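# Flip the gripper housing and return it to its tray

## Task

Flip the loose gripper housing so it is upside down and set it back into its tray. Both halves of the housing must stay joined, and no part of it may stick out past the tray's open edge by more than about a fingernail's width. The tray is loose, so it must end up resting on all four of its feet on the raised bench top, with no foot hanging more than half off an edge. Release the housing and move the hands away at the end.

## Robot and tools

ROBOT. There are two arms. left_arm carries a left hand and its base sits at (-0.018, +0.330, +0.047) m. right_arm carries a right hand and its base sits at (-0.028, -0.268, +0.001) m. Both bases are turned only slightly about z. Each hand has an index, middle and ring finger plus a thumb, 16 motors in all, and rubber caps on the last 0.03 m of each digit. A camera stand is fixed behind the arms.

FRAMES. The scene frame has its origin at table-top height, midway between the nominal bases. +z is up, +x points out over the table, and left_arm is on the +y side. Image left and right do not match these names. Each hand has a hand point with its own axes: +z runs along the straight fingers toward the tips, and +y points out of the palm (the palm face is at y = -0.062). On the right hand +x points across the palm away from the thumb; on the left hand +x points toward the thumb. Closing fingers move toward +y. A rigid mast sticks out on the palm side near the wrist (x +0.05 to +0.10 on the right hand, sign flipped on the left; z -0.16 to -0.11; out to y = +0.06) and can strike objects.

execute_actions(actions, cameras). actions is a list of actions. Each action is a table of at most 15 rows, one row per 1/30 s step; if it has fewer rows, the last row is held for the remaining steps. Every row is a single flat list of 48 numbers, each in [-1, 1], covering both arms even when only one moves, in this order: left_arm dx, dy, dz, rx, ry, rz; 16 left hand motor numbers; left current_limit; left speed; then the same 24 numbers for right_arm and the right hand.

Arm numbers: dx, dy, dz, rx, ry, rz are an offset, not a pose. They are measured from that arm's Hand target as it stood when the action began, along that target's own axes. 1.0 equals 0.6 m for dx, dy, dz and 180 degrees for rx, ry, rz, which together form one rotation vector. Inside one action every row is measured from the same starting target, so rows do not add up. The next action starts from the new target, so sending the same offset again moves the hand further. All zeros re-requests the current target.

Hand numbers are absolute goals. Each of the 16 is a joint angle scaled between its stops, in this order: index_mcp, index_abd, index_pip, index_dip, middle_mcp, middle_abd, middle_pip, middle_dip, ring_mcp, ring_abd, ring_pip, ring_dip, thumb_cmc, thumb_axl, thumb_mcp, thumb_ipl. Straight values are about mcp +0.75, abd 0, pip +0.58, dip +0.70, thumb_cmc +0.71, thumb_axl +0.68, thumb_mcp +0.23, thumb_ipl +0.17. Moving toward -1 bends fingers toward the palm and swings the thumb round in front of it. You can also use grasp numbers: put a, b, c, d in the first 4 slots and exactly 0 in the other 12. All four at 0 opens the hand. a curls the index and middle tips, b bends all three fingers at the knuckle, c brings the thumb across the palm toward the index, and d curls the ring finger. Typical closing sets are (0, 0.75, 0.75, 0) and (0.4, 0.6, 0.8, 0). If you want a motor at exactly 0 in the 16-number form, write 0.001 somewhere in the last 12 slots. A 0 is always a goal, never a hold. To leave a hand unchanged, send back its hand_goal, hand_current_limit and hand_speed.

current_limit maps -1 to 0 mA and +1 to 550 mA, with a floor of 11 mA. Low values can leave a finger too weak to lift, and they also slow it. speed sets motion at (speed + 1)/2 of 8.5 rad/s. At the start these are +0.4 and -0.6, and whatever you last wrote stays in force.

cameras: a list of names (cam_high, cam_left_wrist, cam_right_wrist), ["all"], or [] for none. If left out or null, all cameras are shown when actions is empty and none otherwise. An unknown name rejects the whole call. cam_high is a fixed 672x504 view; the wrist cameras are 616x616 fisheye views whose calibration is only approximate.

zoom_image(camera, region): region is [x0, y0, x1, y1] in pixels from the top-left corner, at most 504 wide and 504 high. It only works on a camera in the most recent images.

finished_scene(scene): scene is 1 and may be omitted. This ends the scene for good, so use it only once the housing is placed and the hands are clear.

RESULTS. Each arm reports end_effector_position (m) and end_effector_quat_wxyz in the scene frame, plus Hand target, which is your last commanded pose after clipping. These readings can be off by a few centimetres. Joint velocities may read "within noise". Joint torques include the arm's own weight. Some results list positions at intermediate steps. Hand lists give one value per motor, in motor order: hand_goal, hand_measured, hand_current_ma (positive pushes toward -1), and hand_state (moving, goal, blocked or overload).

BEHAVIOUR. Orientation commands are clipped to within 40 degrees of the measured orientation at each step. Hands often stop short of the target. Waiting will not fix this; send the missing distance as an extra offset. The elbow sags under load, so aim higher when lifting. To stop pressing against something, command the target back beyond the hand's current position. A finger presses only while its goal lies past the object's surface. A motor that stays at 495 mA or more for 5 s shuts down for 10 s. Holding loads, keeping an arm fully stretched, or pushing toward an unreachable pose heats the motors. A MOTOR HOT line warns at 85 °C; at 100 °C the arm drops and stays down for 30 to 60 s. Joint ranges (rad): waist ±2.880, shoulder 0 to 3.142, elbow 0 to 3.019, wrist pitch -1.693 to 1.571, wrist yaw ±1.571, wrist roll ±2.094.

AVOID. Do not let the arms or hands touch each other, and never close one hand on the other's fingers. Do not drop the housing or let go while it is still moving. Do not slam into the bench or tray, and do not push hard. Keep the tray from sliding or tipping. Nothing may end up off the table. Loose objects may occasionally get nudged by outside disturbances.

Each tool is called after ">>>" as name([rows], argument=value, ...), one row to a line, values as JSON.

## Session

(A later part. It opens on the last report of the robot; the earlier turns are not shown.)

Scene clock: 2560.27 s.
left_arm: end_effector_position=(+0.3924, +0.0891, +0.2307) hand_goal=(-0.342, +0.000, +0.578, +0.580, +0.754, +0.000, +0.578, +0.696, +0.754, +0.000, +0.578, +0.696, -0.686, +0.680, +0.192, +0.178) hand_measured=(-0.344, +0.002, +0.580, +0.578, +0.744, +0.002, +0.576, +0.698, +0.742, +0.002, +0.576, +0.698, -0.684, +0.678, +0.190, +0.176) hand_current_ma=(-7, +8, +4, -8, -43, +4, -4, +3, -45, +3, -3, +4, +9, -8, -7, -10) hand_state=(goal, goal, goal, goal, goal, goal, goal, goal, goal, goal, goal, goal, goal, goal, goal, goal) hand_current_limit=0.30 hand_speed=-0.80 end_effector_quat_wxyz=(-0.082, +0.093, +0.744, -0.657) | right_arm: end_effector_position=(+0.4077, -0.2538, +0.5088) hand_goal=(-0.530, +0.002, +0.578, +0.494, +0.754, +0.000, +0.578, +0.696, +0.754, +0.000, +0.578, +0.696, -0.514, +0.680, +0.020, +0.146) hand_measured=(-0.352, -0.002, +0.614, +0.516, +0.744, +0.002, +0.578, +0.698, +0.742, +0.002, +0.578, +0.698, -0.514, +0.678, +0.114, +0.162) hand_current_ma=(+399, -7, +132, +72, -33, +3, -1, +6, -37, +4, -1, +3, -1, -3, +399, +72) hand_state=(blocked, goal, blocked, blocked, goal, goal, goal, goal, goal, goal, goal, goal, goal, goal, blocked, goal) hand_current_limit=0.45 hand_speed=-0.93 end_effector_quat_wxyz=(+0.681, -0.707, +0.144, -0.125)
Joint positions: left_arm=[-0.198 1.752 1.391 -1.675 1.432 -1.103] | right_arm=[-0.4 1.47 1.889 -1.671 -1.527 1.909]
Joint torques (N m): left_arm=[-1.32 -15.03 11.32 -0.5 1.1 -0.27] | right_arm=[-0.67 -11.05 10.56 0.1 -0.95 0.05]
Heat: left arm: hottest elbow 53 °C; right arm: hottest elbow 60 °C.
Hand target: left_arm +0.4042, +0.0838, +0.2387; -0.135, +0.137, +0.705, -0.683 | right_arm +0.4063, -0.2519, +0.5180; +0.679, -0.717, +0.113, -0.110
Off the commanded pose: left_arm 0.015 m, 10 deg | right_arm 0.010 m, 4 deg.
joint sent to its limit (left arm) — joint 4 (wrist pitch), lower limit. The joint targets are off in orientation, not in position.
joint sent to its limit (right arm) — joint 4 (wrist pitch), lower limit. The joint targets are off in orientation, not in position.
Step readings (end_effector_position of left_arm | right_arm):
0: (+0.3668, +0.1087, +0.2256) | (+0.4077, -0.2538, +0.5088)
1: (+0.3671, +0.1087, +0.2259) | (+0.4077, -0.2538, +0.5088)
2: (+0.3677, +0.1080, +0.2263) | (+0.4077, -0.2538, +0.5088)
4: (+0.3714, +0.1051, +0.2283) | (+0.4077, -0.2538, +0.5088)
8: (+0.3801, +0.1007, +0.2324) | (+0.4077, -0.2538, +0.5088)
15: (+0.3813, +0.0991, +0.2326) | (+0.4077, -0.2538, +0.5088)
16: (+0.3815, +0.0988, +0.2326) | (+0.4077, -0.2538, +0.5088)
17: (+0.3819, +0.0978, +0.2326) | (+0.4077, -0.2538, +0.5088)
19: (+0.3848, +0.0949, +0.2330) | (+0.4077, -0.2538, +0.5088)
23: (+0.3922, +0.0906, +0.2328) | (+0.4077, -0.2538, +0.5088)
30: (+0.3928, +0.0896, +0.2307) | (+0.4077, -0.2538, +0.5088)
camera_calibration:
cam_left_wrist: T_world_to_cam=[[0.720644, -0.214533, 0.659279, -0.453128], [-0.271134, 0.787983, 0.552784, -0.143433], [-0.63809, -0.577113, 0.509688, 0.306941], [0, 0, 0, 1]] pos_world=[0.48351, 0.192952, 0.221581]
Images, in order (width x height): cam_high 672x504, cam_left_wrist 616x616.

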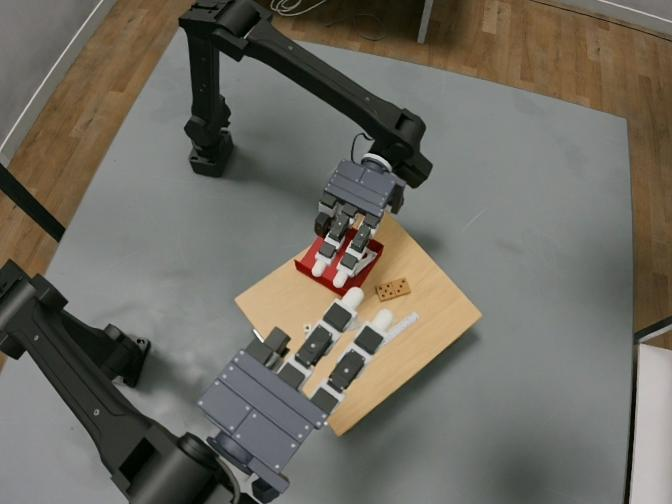

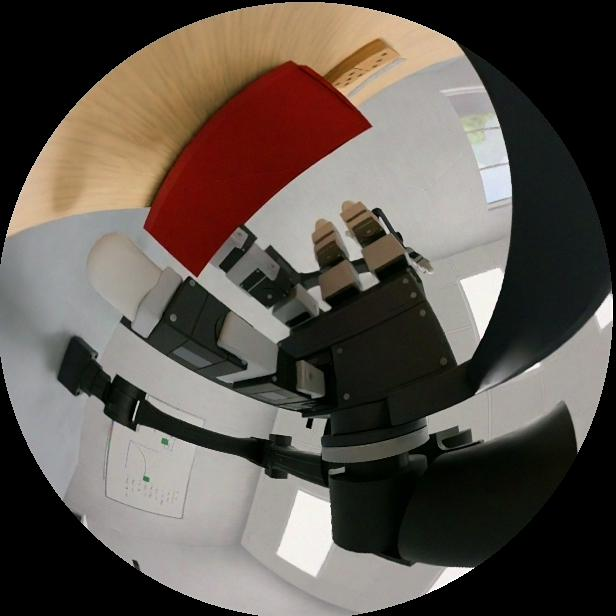

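>>> execute_actions([
  [[0.045,0,0.001,0,0,0,-0.342,0,0.577,0.58,0.754,0,0.577,0.696,0.754,0,0.577,0.696,-0.686,0.68,0.191,0.178,0.3,-0.8,0,0,0,0,0,0,-0.53,0.001,0.577,0.493,0.754,0,0.577,0.696,0.754,0,0.577,0.696,-0.514,0.68,0.02,0.146,0.45,-0.93]],
  [[0.045,0,0.001,0,0,0,-0.342,0,0.577,0.58,0.754,0,0.577,0.696,0.754,0,0.577,0.696,-0.686,0.68,0.191,0.178,0.3,-0.8,0,0,0,0,0,0,-0.53,0.001,0.577,0.493,0.754,0,0.577,0.696,0.754,0,0.577,0.696,-0.514,0.68,0.02,0.146,0.45,-0.93]],
], cameras=["cam_left_wrist","cam_high"])

>>> zoom_image(camera="cam_left_wrist", region=[20, 0, 320, 300])

Scene clock: 2625.87 s.
left_arm: end_effector_position=(+0.3527, +0.0990, +0.2345) hand_goal=(-0.342, +0.000, +0.578, +0.580, +0.754, +0.000, +0.578, +0.696, +0.754, +0.000, +0.578, +0.696, -0.686, +0.680, +0.192, +0.178) hand_measured=(-0.344, +0.002, +0.580, +0.578, +0.744, +0.002, +0.576, +0.698, +0.742, +0.002, +0.576, +0.698, -0.684, +0.678, +0.190, +0.176) hand_current_ma=(-7, +6, +4, -8, -43, +4, -4, +3, -45, +3, -3, +4, +6, -8, -7, -10) hand_state=(goal, goal, goal, goal, goal, goal, goal, goal, goal, goal, goal, goal, goal, goal, goal, goal) hand_current_limit=0.30 hand_speed=-0.80 end_effector_quat_wxyz=(-0.089, +0.089, +0.747, -0.652) | right_arm: end_effector_position=(+0.4077, -0.2538, +0.5088) hand_goal=(-0.530, +0.002, +0.578, +0.494, +0.754, +0.000, +0.578, +0.696, +0.754, +0.000, +0.578, +0.696, -0.514, +0.680, +0.020, +0.146) hand_measured=(-0.352, -0.002, +0.614, +0.516, +0.744, +0.002, +0.578, +0.698, +0.742, +0.002, +0.578, +0.698, -0.514, +0.678, +0.114, +0.162) hand_current_ma=(+399, -7, +132, +72, -33, +3, -1, +6, -37, +4, -1, +3, -1, -3, +399, +72) hand_state=(blocked, goal, blocked, blocked, goal, goal, goal, goal, goal, goal, goal, goal, goal, goal, blocked, goal) hand_current_limit=0.45 hand_speed=-0.93 end_effector_quat_wxyz=(+0.681, -0.707, +0.144, -0.125)
Joint positions: left_arm=[-0.195 1.657 1.276 -1.675 1.42 -1.099] | right_arm=[-0.4 1.47 1.889 -1.671 -1.527 1.909]
Joint torques (N m): left_arm=[-0.44 -14.97 7.21 -0.73 0.83 0.25] | right_arm=[-0.44 -10.87 10.59 0.16 -0.95 0.02]
Heat: left arm: hottest elbow 54 °C; right arm: hottest elbow 60 °C.
Hand target: left_arm +0.3537, +0.1030, +0.2388; -0.135, +0.137, +0.705, -0.683 | right_arm +0.4063, -0.2519, +0.5180; +0.679, -0.717, +0.113, -0.110
Off the commanded pose: left_arm 0.006 m, 10 deg | right_arm 0.010 m, 4 deg.
joint sent to its limit (left arm) — joint 4 (wrist pitch), lower limit. The joint targets are off in orientation, not in position.
joint sent to its limit (right arm) — joint 4 (wrist pitch), lower limit. The joint targets are off in orientation, not in position.
Step readings (end_effector_position of left_arm | right_arm):
0: (+0.3924, +0.0891, +0.2307) | (+0.4077, -0.2538, +0.5088)
1: (+0.3924, +0.0891, +0.2307) | (+0.4077, -0.2538, +0.5088)
2: (+0.3924, +0.0891, +0.2307) | (+0.4077, -0.2538, +0.5088)
4: (+0.3918, +0.0893, +0.2305) | (+0.4077, -0.2538, +0.5088)
8: (+0.3839, +0.0909, +0.2293) | (+0.4077, -0.2538, +0.5088)
15: (+0.3805, +0.0916, +0.2319) | (+0.4077, -0.2538, +0.5088)
16: (+0.3801, +0.0917, +0.2320) | (+0.4077, -0.2538, +0.5088)
17: (+0.3783, +0.0921, +0.2316) | (+0.4077, -0.2538, +0.5088)
19: (+0.3700, +0.0939, +0.2301) | (+0.4077, -0.2538, +0.5088)
23: (+0.3543, +0.0977, +0.2291) | (+0.4077, -0.2538, +0.5088)
30: (+0.3524, +0.0988, +0.2345) | (+0.4077, -0.2538, +0.5088)
camera_calibration:
cam_left_wrist: T_world_to_cam=[[0.728508, -0.225274, 0.646937, -0.42373], [-0.261196, 0.781696, 0.566329, -0.17018], [-0.633287, -0.581553, 0.510631, 0.283858], [0, 0, 0, 1]] pos_world=[0.444004, 0.202652, 0.225557]
Images, in order (width x height): cam_high 672x504, cam_left_wrist 616x616.

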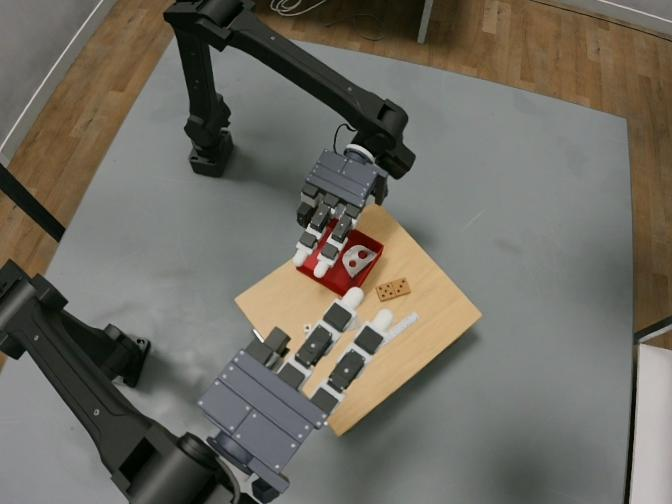

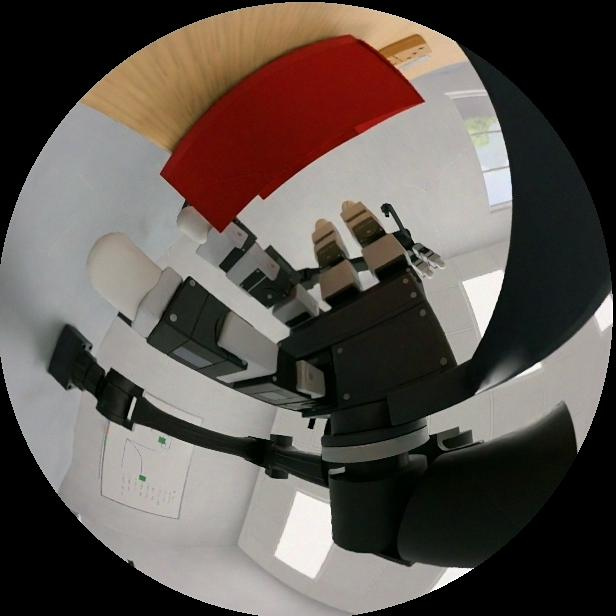

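Scaled by 1.680 from the camera's 616x616 image, which has a finer 880x880 frame.

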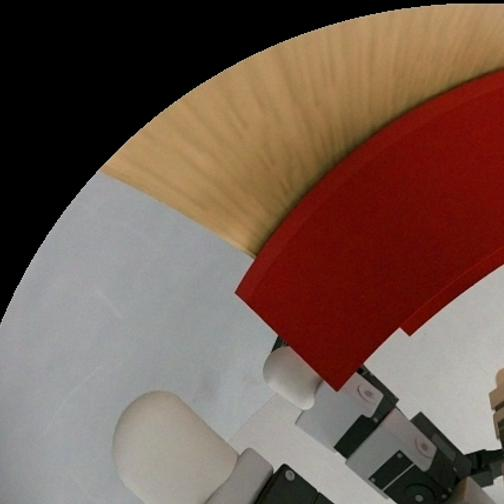

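>>> execute_actions([
  [[0.0024,0,-0.05,0,0,0,-0.342,0,0.577,0.58,0.754,0,0.577,0.696,0.754,0,0.577,0.696,-0.686,0.68,0.191,0.178,0.3,-0.8,0,0,0,0,0,0,-0.53,0.001,0.577,0.493,0.754,0,0.577,0.696,0.754,0,0.577,0.696,-0.514,0.68,0.02,0.146,0.45,-0.93]],
], cameras=["cam_left_wrist"])

>>> zoom_image(camera="cam_left_wrist", region=[20, 0, 320, 300])

Scene clock: 2636.10 s.
left_arm: end_effector_position=(+0.3651, +0.1314, +0.2333) hand_goal=(-0.342, +0.000, +0.578, +0.580, +0.754, +0.000, +0.578, +0.696, +0.754, +0.000, +0.578, +0.696, -0.686, +0.680, +0.192, +0.178) hand_measured=(-0.344, +0.002, +0.580, +0.578, +0.744, +0.002, +0.576, +0.698, +0.742, +0.002, +0.576, +0.698, -0.684, +0.678, +0.190, +0.176) hand_current_ma=(-7, +6, +4, -8, -43, +4, -4, +3, -45, +3, -3, +4, +6, -8, -7, -9) hand_state=(goal, goal, goal, goal, goal, goal, goal, goal, goal, goal, goal, goal, goal, goal, goal, goal) hand_current_limit=0.30 hand_speed=-0.80 end_effector_quat_wxyz=(-0.066, +0.071, +0.760, -0.643) | right_arm: end_effector_position=(+0.4077, -0.2538, +0.5088) hand_goal=(-0.530, +0.002, +0.578, +0.494, +0.754, +0.000, +0.578, +0.696, +0.754, +0.000, +0.578, +0.696, -0.514, +0.680, +0.020, +0.146) hand_measured=(-0.352, -0.002, +0.614, +0.516, +0.744, +0.002, +0.578, +0.698, +0.742, +0.002, +0.578, +0.698, -0.514, +0.678, +0.114, +0.162) hand_current_ma=(+399, -7, +132, +72, -33, +3, -1, +6, -37, +4, -1, +3, -1, -3, +399, +72) hand_state=(blocked, goal, blocked, blocked, goal, goal, goal, goal, goal, goal, goal, goal, goal, goal, blocked, goal) hand_current_limit=0.45 hand_speed=-0.93 end_effector_quat_wxyz=(+0.681, -0.707, +0.144, -0.125)
Joint positions: left_arm=[-0.121 1.645 1.274 -1.675 1.384 -1.098] | right_arm=[-0.4 1.47 1.889 -1.671 -1.527 1.909]
Joint torques (N m): left_arm=[-0.5 -14.92 7.56 -0.72 0.85 0.13] | right_arm=[-0.09 -10.87 10.51 0.08 -0.94 0.01]
Heat: left arm: hottest elbow 54 °C; right arm: hottest elbow 60 °C.
Hand target: left_arm +0.3638, +0.1314, +0.2399; -0.135, +0.137, +0.705, -0.683 | right_arm +0.4063, -0.2519, +0.5180; +0.679, -0.717, +0.113, -0.110
Off the commanded pose: left_arm 0.007 m, 13 deg | right_arm 0.010 m, 4 deg.
joint sent to its limit (left arm) — joint 4 (wrist pitch), lower limit. The joint targets are off in orientation, not in position.
joint sent to its limit (right arm) — joint 4 (wrist pitch), lower limit. The joint targets are off in orientation, not in position.
Step readings (end_effector_position of left_arm | right_arm):
0: (+0.3527, +0.0990, +0.2345) | (+0.4077, -0.2538, +0.5088)
1: (+0.3528, +0.0994, +0.2344) | (+0.4077, -0.2538, +0.5088)
2: (+0.3530, +0.1009, +0.2335) | (+0.4077, -0.2538, +0.5088)
4: (+0.3544, +0.1067, +0.2320) | (+0.4077, -0.2538, +0.5088)
8: (+0.3612, +0.1229, +0.2318) | (+0.4077, -0.2538, +0.5088)
15: (+0.3651, +0.1314, +0.2333) | (+0.4077, -0.2538, +0.5088)
camera_calibration:
cam_left_wrist: T_world_to_cam=[[0.731655, -0.202863, 0.650789, -0.429696], [-0.313025, 0.7481, 0.585117, -0.172668], [-0.605554, -0.631818, 0.48385, 0.313832], [0, 0, 0, 1]] pos_world=[0.450382, 0.240288, 0.228825]
Images, in order (width x height): cam_left_wrist 616x616.

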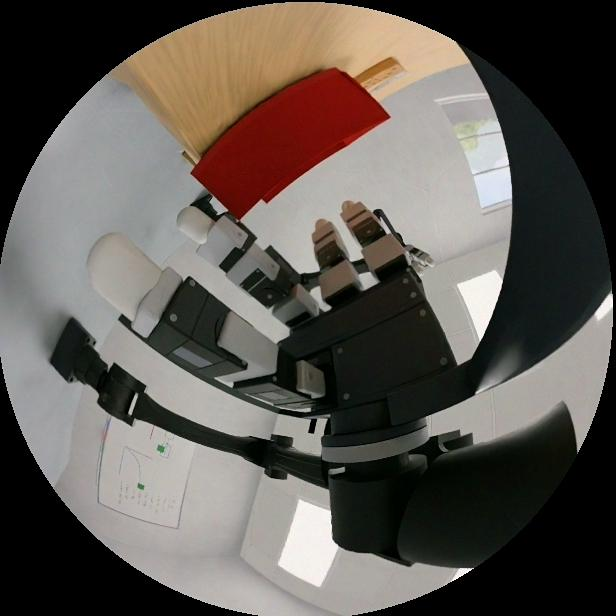

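Scaled by 1.680 from the camera's 616x616 image, which has a finer 880x880 frame.

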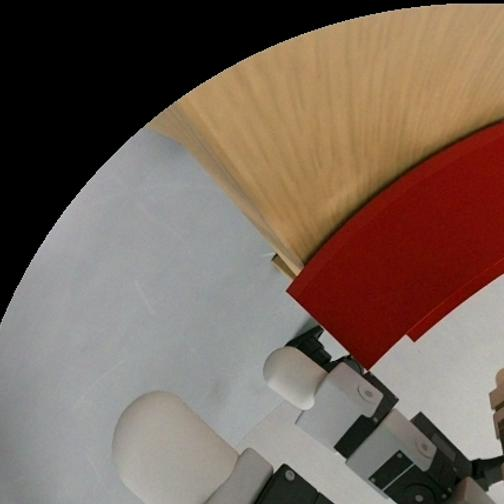

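>>> execute_actions([
  [[-0.026,0,0.02,0,0,0,-0.342,0,0.577,0.58,0.754,0,0.577,0.696,0.754,0,0.577,0.696,-0.686,0.68,0.191,0.178,0.3,-0.8,0,0,0,0,0,0,-0.53,0.001,0.577,0.493,0.754,0,0.577,0.696,0.754,0,0.577,0.696,-0.514,0.68,0.02,0.146,0.45,-0.93]],
], cameras=["cam_left_wrist"])

>>> zoom_image(camera="cam_left_wrist", region=[20, 0, 320, 300])

Scene clock: 2644.20 s.
left_arm: end_effector_position=(+0.3598, +0.1175, +0.2327) hand_goal=(-0.342, +0.000, +0.578, +0.580, +0.754, +0.000, +0.578, +0.696, +0.754, +0.000, +0.578, +0.696, -0.686, +0.680, +0.192, +0.178) hand_measured=(-0.344, +0.002, +0.580, +0.578, +0.744, +0.002, +0.576, +0.698, +0.742, +0.002, +0.576, +0.698, -0.684, +0.678, +0.190, +0.176) hand_current_ma=(-7, +6, +4, -8, -43, +4, -4, +3, -45, +3, -3, +4, +6, -8, -7, -9) hand_state=(goal, goal, goal, goal, goal, goal, goal, goal, goal, goal, goal, goal, goal, goal, goal, goal) hand_current_limit=0.30 hand_speed=-0.80 end_effector_quat_wxyz=(-0.077, +0.078, +0.755, -0.647) | right_arm: end_effector_position=(+0.4077, -0.2538, +0.5088) hand_goal=(-0.530, +0.002, +0.578, +0.494, +0.754, +0.000, +0.578, +0.696, +0.754, +0.000, +0.578, +0.696, -0.514, +0.680, +0.020, +0.146) hand_measured=(-0.352, -0.002, +0.614, +0.516, +0.744, +0.002, +0.578, +0.698, +0.742, +0.002, +0.578, +0.698, -0.514, +0.678, +0.114, +0.162) hand_current_ma=(+399, -7, +132, +72, -33, +3, -1, +6, -37, +4, -1, +3, -1, -3, +399, +72) hand_state=(blocked, goal, blocked, blocked, goal, goal, goal, goal, goal, goal, goal, goal, goal, goal, blocked, goal) hand_current_limit=0.45 hand_speed=-0.93 end_effector_quat_wxyz=(+0.681, -0.707, +0.144, -0.125)
Joint positions: left_arm=[-0.153 1.652 1.274 -1.675 1.399 -1.098] | right_arm=[-0.4 1.47 1.889 -1.671 -1.527 1.909]
Joint torques (N m): left_arm=[-1.2 -12.57 10.8 -0.68 1.02 0.06] | right_arm=[-0.62 -10.81 10.52 0.21 -0.92 0.02]
Heat: left arm: hottest elbow 53 °C; right arm: hottest elbow 60 °C.
Hand target: left_arm +0.3737, +0.1143, +0.2394; -0.135, +0.137, +0.705, -0.683 | right_arm +0.4063, -0.2519, +0.5180; +0.679, -0.717, +0.113, -0.110
Off the commanded pose: left_arm 0.016 m, 12 deg | right_arm 0.010 m, 4 deg.
joint sent to its limit (left arm) — joint 4 (wrist pitch), lower limit. The joint targets are off in orientation, not in position.
joint sent to its limit (right arm) — joint 4 (wrist pitch), lower limit. The joint targets are off in orientation, not in position.
Step readings (end_effector_position of left_arm | right_arm):
0: (+0.3651, +0.1314, +0.2333) | (+0.4077, -0.2538, +0.5088)
1: (+0.3651, +0.1314, +0.2333) | (+0.4077, -0.2538, +0.5088)
2: (+0.3648, +0.1307, +0.2334) | (+0.4077, -0.2538, +0.5088)
4: (+0.3641, +0.1280, +0.2342) | (+0.4077, -0.2538, +0.5088)
8: (+0.3616, +0.1218, +0.2348) | (+0.4077, -0.2538, +0.5088)
15: (+0.3597, +0.1175, +0.2330) | (+0.4077, -0.2538, +0.5088)
camera_calibration:
cam_left_wrist: T_world_to_cam=[[0.731959, -0.213433, 0.647056, -0.426232], [-0.28919, 0.762568, 0.57867, -0.172244], [-0.616932, -0.610685, 0.496446, 0.300803], [0, 0, 0, 1]] pos_world=[0.447748, 0.224072, 0.226136]
Images, in order (width x height): cam_left_wrist 616x616.

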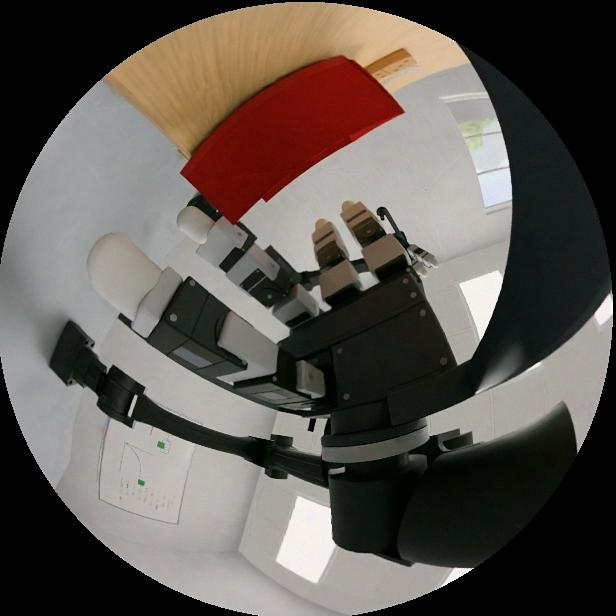

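Scaled by 1.680 from the camera's 616x616 image, which has a finer 880x880 frame.

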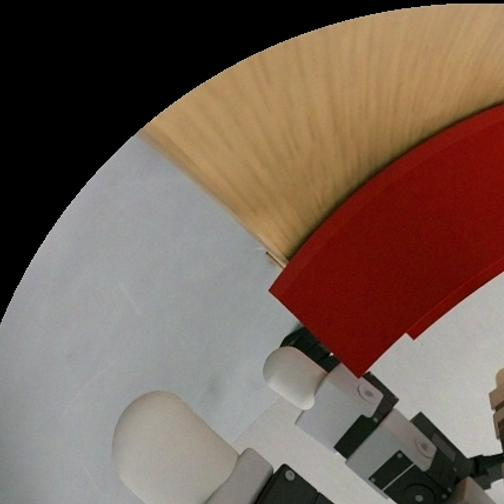

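>>> execute_actions([
  [[-0.0192,0,-0.006,0,0,0,-0.342,0,0.577,0.58,0.754,0,0.577,0.696,0.754,0,0.577,0.696,-0.686,0.68,0.191,0.178,0.3,-0.8,0,0,0,0,0,0,-0.53,0.001,0.577,0.493,0.754,0,0.577,0.696,0.754,0,0.577,0.696,-0.514,0.68,0.02,0.146,0.45,-0.93]],
], cameras=["cam_left_wrist"])

>>> zoom_image(camera="cam_left_wrist", region=[20, 0, 320, 300])

Scene clock: 2654.00 s.
left_arm: end_effector_position=(+0.3705, +0.1159, +0.2319) hand_goal=(-0.342, +0.000, +0.578, +0.580, +0.754, +0.000, +0.578, +0.696, +0.754, +0.000, +0.578, +0.696, -0.686, +0.680, +0.192, +0.178) hand_measured=(-0.344, +0.004, +0.580, +0.578, +0.744, +0.002, +0.576, +0.698, +0.742, +0.002, +0.576, +0.698, -0.684, +0.678, +0.190, +0.176) hand_current_ma=(-8, +11, +3, -8, -43, +4, -4, +3, -45, +3, -3, +4, +6, -8, -7, -9) hand_state=(goal, goal, goal, goal, goal, goal, goal, goal, goal, goal, goal, goal, goal, goal, goal, goal) hand_current_limit=0.30 hand_speed=-0.80 end_effector_quat_wxyz=(-0.075, +0.080, +0.755, -0.647) | right_arm: end_effector_position=(+0.4077, -0.2538, +0.5088) hand_goal=(-0.530, +0.002, +0.578, +0.494, +0.754, +0.000, +0.578, +0.696, +0.754, +0.000, +0.578, +0.696, -0.514, +0.680, +0.020, +0.146) hand_measured=(-0.352, -0.002, +0.614, +0.516, +0.744, +0.002, +0.578, +0.698, +0.742, +0.002, +0.578, +0.698, -0.514, +0.678, +0.114, +0.162) hand_current_ma=(+399, -7, +132, +72, -33, +3, -1, +6, -37, +4, -1, +3, -1, -3, +399, +72) hand_state=(blocked, goal, blocked, blocked, goal, goal, goal, goal, goal, goal, goal, goal, goal, goal, blocked, goal) hand_current_limit=0.45 hand_speed=-0.93 end_effector_quat_wxyz=(+0.681, -0.707, +0.144, -0.125)
Joint positions: left_arm=[-0.153 1.676 1.304 -1.675 1.399 -1.098] | right_arm=[-0.4 1.47 1.889 -1.671 -1.527 1.909]
Joint torques (N m): left_arm=[-1.32 -12.4 11.11 -0.57 1.03 0] | right_arm=[-0.26 -11.16 10.44 0.13 -0.94 0.01]
Heat: left arm: hottest elbow 53 °C; right arm: hottest elbow 60 °C.
Hand target: left_arm +0.3857, +0.1133, +0.2395; -0.135, +0.137, +0.705, -0.683 | right_arm +0.4063, -0.2519, +0.5180; +0.679, -0.717, +0.113, -0.110
Off the commanded pose: left_arm 0.017 m, 12 deg | right_arm 0.010 m, 4 deg.
joint sent to its limit (left arm) — joint 4 (wrist pitch), lower limit. The joint targets are off in orientation, not in position.
joint sent to its limit (right arm) — joint 4 (wrist pitch), lower limit. The joint targets are off in orientation, not in position.
Step readings (end_effector_position of left_arm | right_arm):
0: (+0.3598, +0.1175, +0.2327) | (+0.4077, -0.2538, +0.5088)
1: (+0.3598, +0.1175, +0.2327) | (+0.4077, -0.2538, +0.5088)
2: (+0.3603, +0.1174, +0.2327) | (+0.4077, -0.2538, +0.5088)
4: (+0.3632, +0.1170, +0.2332) | (+0.4077, -0.2538, +0.5088)
8: (+0.3698, +0.1160, +0.2331) | (+0.4077, -0.2538, +0.5088)
15: (+0.3705, +0.1159, +0.2319) | (+0.4077, -0.2538, +0.5088)
camera_calibration:
cam_left_wrist: T_world_to_cam=[[0.728335, -0.212506, 0.651437, -0.433735], [-0.292623, 0.763186, 0.576125, -0.165736], [-0.619597, -0.610237, 0.493671, 0.308495], [0, 0, 0, 1]] pos_world=[0.458549, 0.222572, 0.225741]
Images, in order (width x height): cam_left_wrist 616x616.

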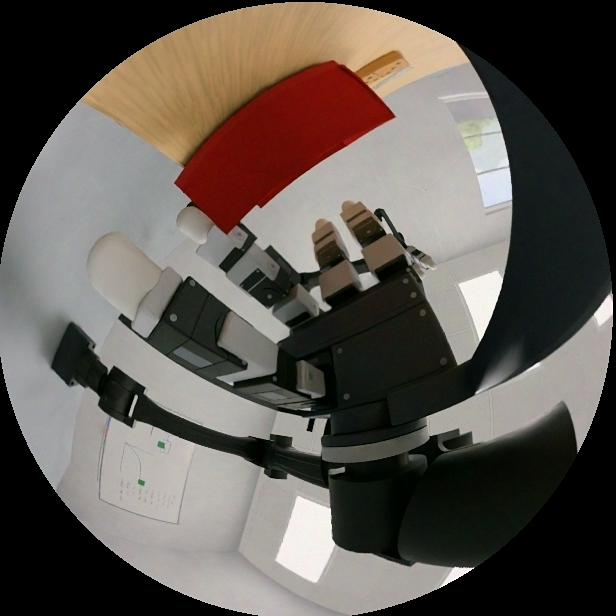

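Scaled by 1.680 from the camera's 616x616 image, which has a finer 880x880 frame.

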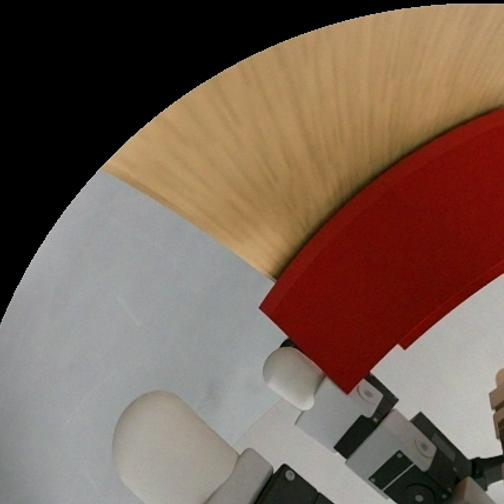

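>>> execute_actions([
  [[-0.0244,0,-0.012,0,0,0,-0.342,0,0.577,0.58,0.754,0,0.577,0.696,0.754,0,0.577,0.696,-0.686,0.68,0.191,0.178,0.3,-0.8,0,0,0,0,0,0,-0.53,0.001,0.577,0.493,0.754,0,0.577,0.696,0.754,0,0.577,0.696,-0.514,0.68,0.02,0.146,0.45,-0.93]],
], cameras=["cam_left_wrist"])

>>> zoom_image(camera="cam_left_wrist", region=[20, 0, 320, 300])

Scene clock: 2659.73 s.
left_arm: end_effector_position=(+0.3864, +0.1137, +0.2322) hand_goal=(-0.342, +0.000, +0.578, +0.580, +0.754, +0.000, +0.578, +0.696, +0.754, +0.000, +0.578, +0.696, -0.686, +0.680, +0.192, +0.178) hand_measured=(-0.340, +0.004, +0.580, +0.578, +0.744, +0.002, +0.576, +0.698, +0.742, +0.002, +0.576, +0.698, -0.684, +0.678, +0.190, +0.176) hand_current_ma=(+4, +13, +3, -4, -43, +4, -4, +3, -45, +3, -3, +4, +6, -8, -7, -9) hand_state=(goal, goal, goal, goal, goal, goal, goal, goal, goal, goal, goal, goal, goal, goal, goal, goal) hand_current_limit=0.30 hand_speed=-0.80 end_effector_quat_wxyz=(-0.070, +0.084, +0.755, -0.647) | right_arm: end_effector_position=(+0.4077, -0.2538, +0.5088) hand_goal=(-0.530, +0.002, +0.578, +0.494, +0.754, +0.000, +0.578, +0.696, +0.754, +0.000, +0.578, +0.696, -0.514, +0.680, +0.020, +0.146) hand_measured=(-0.352, -0.002, +0.614, +0.516, +0.744, +0.002, +0.578, +0.698, +0.742, +0.002, +0.578, +0.698, -0.514, +0.678, +0.114, +0.162) hand_current_ma=(+399, -7, +132, +72, -33, +3, -1, +6, -37, +4, -1, +3, -1, -3, +399, +72) hand_state=(blocked, goal, blocked, blocked, goal, goal, goal, goal, goal, goal, goal, goal, goal, goal, blocked, goal) hand_current_limit=0.45 hand_speed=-0.93 end_effector_quat_wxyz=(+0.681, -0.707, +0.144, -0.125)
Joint positions: left_arm=[-0.153 1.708 1.35 -1.675 1.399 -1.099] | right_arm=[-0.4 1.47 1.889 -1.671 -1.527 1.909]
Joint torques (N m): left_arm=[-0.03 -13.1 11.23 -0.47 1 -0.09] | right_arm=[-0.32 -10.81 10.45 0.12 -0.96 0.02]
Heat: left arm: hottest elbow 55 °C; right arm: hottest elbow 60 °C.
Hand target: left_arm +0.4020, +0.1144, +0.2397; -0.135, +0.137, +0.705, -0.683 | right_arm +0.4063, -0.2519, +0.5180; +0.679, -0.717, +0.113, -0.110
Off the commanded pose: left_arm 0.017 m, 12 deg | right_arm 0.010 m, 4 deg.
joint sent to its limit (left arm) — joint 4 (wrist pitch), lower limit. The joint targets are off in orientation, not in position.
joint sent to its limit (right arm) — joint 4 (wrist pitch), lower limit. The joint targets are off in orientation, not in position.
Step readings (end_effector_position of left_arm | right_arm):
0: (+0.3705, +0.1159, +0.2319) | (+0.4077, -0.2538, +0.5088)
1: (+0.3707, +0.1159, +0.2320) | (+0.4077, -0.2538, +0.5088)
2: (+0.3714, +0.1158, +0.2320) | (+0.4077, -0.2538, +0.5088)
4: (+0.3756, +0.1152, +0.2328) | (+0.4077, -0.2538, +0.5088)
8: (+0.3852, +0.1139, +0.2335) | (+0.4077, -0.2538, +0.5088)
15: (+0.3864, +0.1137, +0.2322) | (+0.4077, -0.2538, +0.5088)
camera_calibration:
cam_left_wrist: T_world_to_cam=[[0.719932, -0.211275, 0.661106, -0.445073], [-0.300073, 0.764157, 0.570982, -0.155536], [-0.625823, -0.609448, 0.486743, 0.3207], [0, 0, 0, 1]] pos_world=[0.474451, 0.220271, 0.22695]
Images, in order (width x height): cam_left_wrist 616x616.

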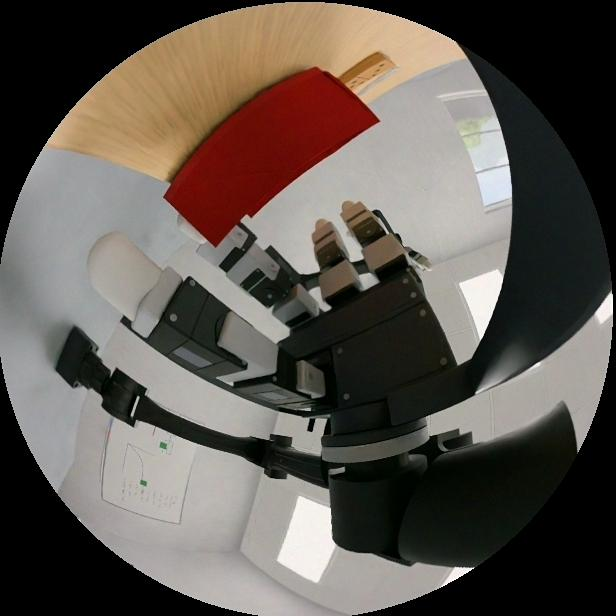

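Scaled by 1.680 from the camera's 616x616 image, which has a finer 880x880 frame.

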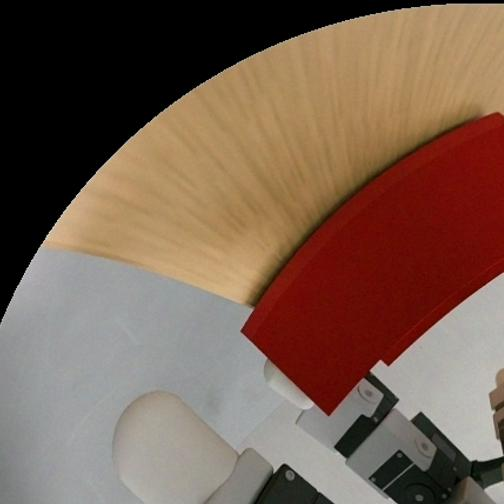

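>>> execute_actions([
  [[0.0392,0,-0.012,0,0,0,-0.342,0,0.577,0.58,0.754,0,0.577,0.696,0.754,0,0.577,0.696,-0.686,0.68,0.191,0.178,0.3,-0.8,0,0,0,0,0,0,-0.53,0.001,0.577,0.493,0.754,0,0.577,0.696,0.754,0,0.577,0.696,-0.514,0.68,0.02,0.146,0.45,-0.93]],
], cameras=["cam_left_wrist"])

>>> zoom_image(camera="cam_left_wrist", region=[20, 0, 320, 300])

Scene clock: 2678.73 s.
left_arm: end_effector_position=(+0.3838, +0.1260, +0.2334) hand_goal=(-0.342, +0.000, +0.578, +0.580, +0.754, +0.000, +0.578, +0.696, +0.754, +0.000, +0.578, +0.696, -0.686, +0.680, +0.192, +0.178) hand_measured=(-0.340, +0.002, +0.582, +0.580, +0.744, +0.002, +0.576, +0.698, +0.742, +0.002, +0.576, +0.698, -0.684, +0.678, +0.190, +0.176) hand_current_ma=(+9, +8, +11, +1, -43, +4, -4, +3, -45, +3, -3, +4, +6, -8, -7, -9) hand_state=(goal, goal, goal, goal, goal, goal, goal, goal, goal, goal, goal, goal, goal, goal, goal, goal) hand_current_limit=0.30 hand_speed=-0.80 end_effector_quat_wxyz=(-0.063, +0.078, +0.759, -0.643) | right_arm: end_effector_position=(+0.4077, -0.2538, +0.5088) hand_goal=(-0.530, +0.002, +0.578, +0.494, +0.754, +0.000, +0.578, +0.696, +0.754, +0.000, +0.578, +0.696, -0.514, +0.680, +0.020, +0.146) hand_measured=(-0.352, -0.002, +0.614, +0.516, +0.744, +0.002, +0.578, +0.698, +0.742, +0.002, +0.578, +0.698, -0.514, +0.678, +0.114, +0.162) hand_current_ma=(+399, -7, +132, +72, -33, +3, -1, +6, -37, +4, -1, +3, -1, -3, +399, +72) hand_state=(blocked, goal, blocked, blocked, goal, goal, goal, goal, goal, goal, goal, goal, goal, goal, blocked, goal) hand_current_limit=0.45 hand_speed=-0.93 end_effector_quat_wxyz=(+0.681, -0.707, +0.144, -0.125)
Joint positions: left_arm=[-0.128 1.687 1.331 -1.675 1.387 -1.099] | right_arm=[-0.4 1.47 1.889 -1.671 -1.527 1.909]
Joint torques (N m): left_arm=[-0.56 -16.26 7.45 -0.68 0.85 0] | right_arm=[-0.21 -10.58 10.5 0.09 -0.93 0.02]
Heat: left arm: hottest elbow 57 °C; right arm: hottest elbow 60 °C.
Hand target: left_arm +0.3829, +0.1300, +0.2399; -0.135, +0.137, +0.705, -0.683 | right_arm +0.4063, -0.2519, +0.5180; +0.679, -0.717, +0.113, -0.110
Off the commanded pose: left_arm 0.008 m, 13 deg | right_arm 0.010 m, 4 deg.
joint sent to its limit (left arm) — joint 4 (wrist pitch), lower limit. The joint targets are off in orientation, not in position.
joint sent to its limit (right arm) — joint 4 (wrist pitch), lower limit. The joint targets are off in orientation, not in position.
Step readings (end_effector_position of left_arm | right_arm):
0: (+0.3864, +0.1137, +0.2322) | (+0.4077, -0.2538, +0.5088)
1: (+0.3864, +0.1137, +0.2322) | (+0.4077, -0.2538, +0.5088)
2: (+0.3865, +0.1140, +0.2321) | (+0.4077, -0.2538, +0.5088)
4: (+0.3867, +0.1154, +0.2318) | (+0.4077, -0.2538, +0.5088)
8: (+0.3851, +0.1216, +0.2313) | (+0.4077, -0.2538, +0.5088)
15: (+0.3839, +0.1259, +0.2334) | (+0.4077, -0.2538, +0.5088)
camera_calibration:
cam_left_wrist: T_world_to_cam=[[0.721632, -0.204937, 0.661248, -0.442912], [-0.316224, 0.752121, 0.578201, -0.1604], [-0.615833, -0.626351, 0.477948, 0.326354], [0, 0, 0, 1]] pos_world=[0.469877, 0.234284, 0.229638]
Images, in order (width x height): cam_left_wrist 616x616.

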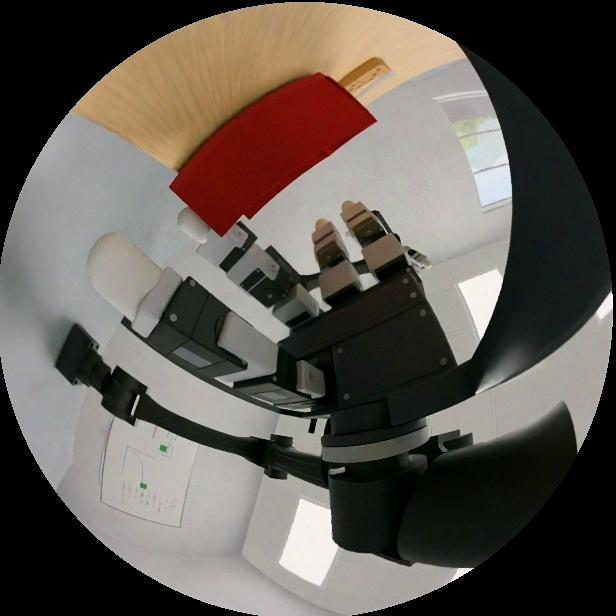

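Scaled by 1.680 from the camera's 616x616 image, which has a finer 880x880 frame.

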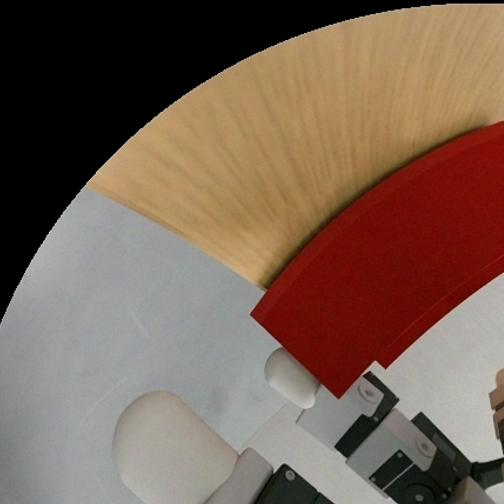

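>>> execute_actions([
  [[0.03,-0.05,0,0,0,0,-0.342,0,0.577,0.58,0.754,0,0.577,0.696,0.754,0,0.577,0.696,-0.686,0.68,0.191,0.178,0.3,-0.8,0,0,0,0,0,0,-0.53,0.001,0.577,0.493,0.754,0,0.577,0.696,0.754,0,0.577,0.696,-0.514,0.68,0.02,0.146,0.45,-0.93]],
  [[0.03,-0.06,-0.02,0,0,0,-0.342,0,0.577,0.58,0.754,0,0.577,0.696,0.754,0,0.577,0.696,-0.686,0.68,0.191,0.178,0.3,-0.8,0,0,0,0,0,0,-0.53,0.001,0.577,0.493,0.754,0,0.577,0.696,0.754,0,0.577,0.696,-0.514,0.68,0.02,0.146,0.45,-0.93]],
], cameras=["cam_left_wrist","cam_high"])

>>> zoom_image(camera="cam_high", region=[270, 210, 400, 310])

>>> zoom_image(camera="cam_left_wrist", region=[60, 0, 320, 200])

Scene clock: 2729.07 s.
left_arm: end_effector_position=(+0.3538, +0.1498, +0.3046) hand_goal=(-0.342, +0.000, +0.578, +0.580, +0.754, +0.000, +0.578, +0.696, +0.754, +0.000, +0.578, +0.696, -0.686, +0.680, +0.192, +0.178) hand_measured=(-0.340, +0.002, +0.580, +0.580, +0.744, +0.002, +0.576, +0.698, +0.742, +0.002, +0.576, +0.698, -0.684, +0.678, +0.190, +0.176) hand_current_ma=(+3, +7, +8, +1, -43, +4, -4, +3, -45, +3, -3, +4, +6, -8, -7, -9) hand_state=(goal, goal, goal, goal, goal, goal, goal, goal, goal, goal, goal, goal, goal, goal, goal, goal) hand_current_limit=0.30 hand_speed=-0.80 end_effector_quat_wxyz=(-0.024, +0.065, +0.767, -0.638) | right_arm: end_effector_position=(+0.4077, -0.2538, +0.5088) hand_goal=(-0.530, +0.002, +0.578, +0.494, +0.754, +0.000, +0.578, +0.696, +0.754, +0.000, +0.578, +0.696, -0.514, +0.680, +0.020, +0.146) hand_measured=(-0.352, -0.002, +0.614, +0.516, +0.744, +0.002, +0.578, +0.698, +0.742, +0.002, +0.578, +0.698, -0.514, +0.678, +0.114, +0.162) hand_current_ma=(+399, -7, +132, +72, -33, +3, -1, +6, -37, +4, -1, +3, -1, -3, +399, +72) hand_state=(blocked, goal, blocked, blocked, goal, goal, goal, goal, goal, goal, goal, goal, goal, goal, blocked, goal) hand_current_limit=0.45 hand_speed=-0.93 end_effector_quat_wxyz=(+0.681, -0.707, +0.144, -0.125)
Joint positions: left_arm=[-0.08 1.481 1.301 -1.675 1.378 -1.235] | right_arm=[-0.4 1.47 1.889 -1.671 -1.527 1.909]
Joint torques (N m): left_arm=[-0.56 -11.11 8.31 -0.35 1.15 -0.15] | right_arm=[-0.44 -11.05 10.54 0.13 -0.94 -0.01]
Heat: left arm: hottest elbow 51 °C; right arm: hottest elbow 61 °C.
Hand target: left_arm +0.3535, +0.1529, +0.3063; -0.135, +0.137, +0.705, -0.683 | right_arm +0.4063, -0.2519, +0.5180; +0.679, -0.717, +0.113, -0.110
Off the commanded pose: left_arm 0.003 m, 18 deg | right_arm 0.010 m, 4 deg.
joint sent to its limit (left arm) — joint 4 (wrist pitch), lower limit. The joint targets are off in orientation, not in position.
joint sent to its limit (right arm) — joint 4 (wrist pitch), lower limit. The joint targets are off in orientation, not in position.
Step readings (end_effector_position of left_arm | right_arm):
0: (+0.3838, +0.1260, +0.2334) | (+0.4077, -0.2538, +0.5088)
1: (+0.3836, +0.1260, +0.2335) | (+0.4077, -0.2538, +0.5088)
2: (+0.3828, +0.1262, +0.2339) | (+0.4077, -0.2538, +0.5088)
4: (+0.3787, +0.1273, +0.2368) | (+0.4077, -0.2538, +0.5088)
8: (+0.3710, +0.1294, +0.2525) | (+0.4077, -0.2538, +0.5088)
15: (+0.3671, +0.1314, +0.2690) | (+0.4077, -0.2538, +0.5088)
16: (+0.3670, +0.1318, +0.2691) | (+0.4077, -0.2538, +0.5088)
17: (+0.3665, +0.1325, +0.2691) | (+0.4077, -0.2538, +0.5088)
19: (+0.3644, +0.1356, +0.2711) | (+0.4077, -0.2538, +0.5088)
23: (+0.3601, +0.1445, +0.2866) | (+0.4077, -0.2538, +0.5088)
30: (+0.3546, +0.1496, +0.3043) | (+0.4077, -0.2538, +0.5088)
camera_calibration:
cam_left_wrist: T_world_to_cam=[[0.704197, -0.164825, 0.690608, -0.472296], [-0.392696, 0.719944, 0.57225, -0.195254], [-0.59152, -0.674176, 0.442257, 0.298146], [0, 0, 0, 1]] pos_world=[0.432273, 0.263729, 0.306048]
Images, in order (width x height): cam_high 672x504, cam_left_wrist 616x616.

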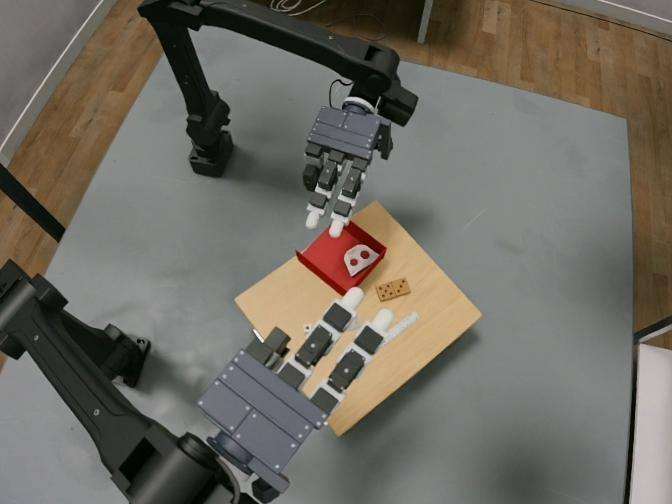

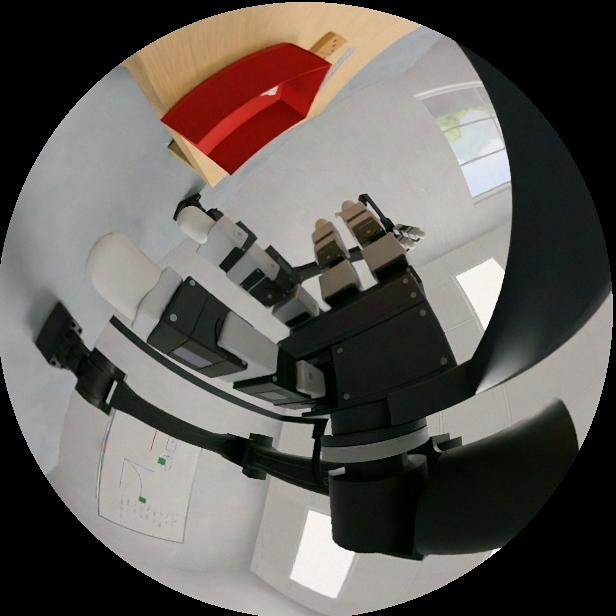

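Scaled by 3.877 from the camera's 672x504 image, which has a finer 960x720 frame.

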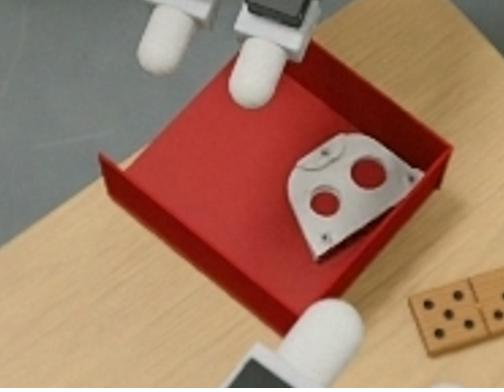

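Scaled by 1.938 from the camera's 616x616 image, which has a finer 880x880 frame.

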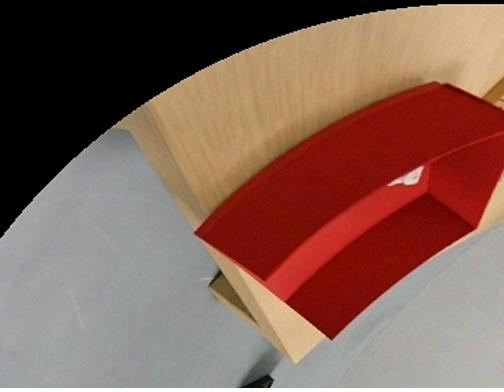

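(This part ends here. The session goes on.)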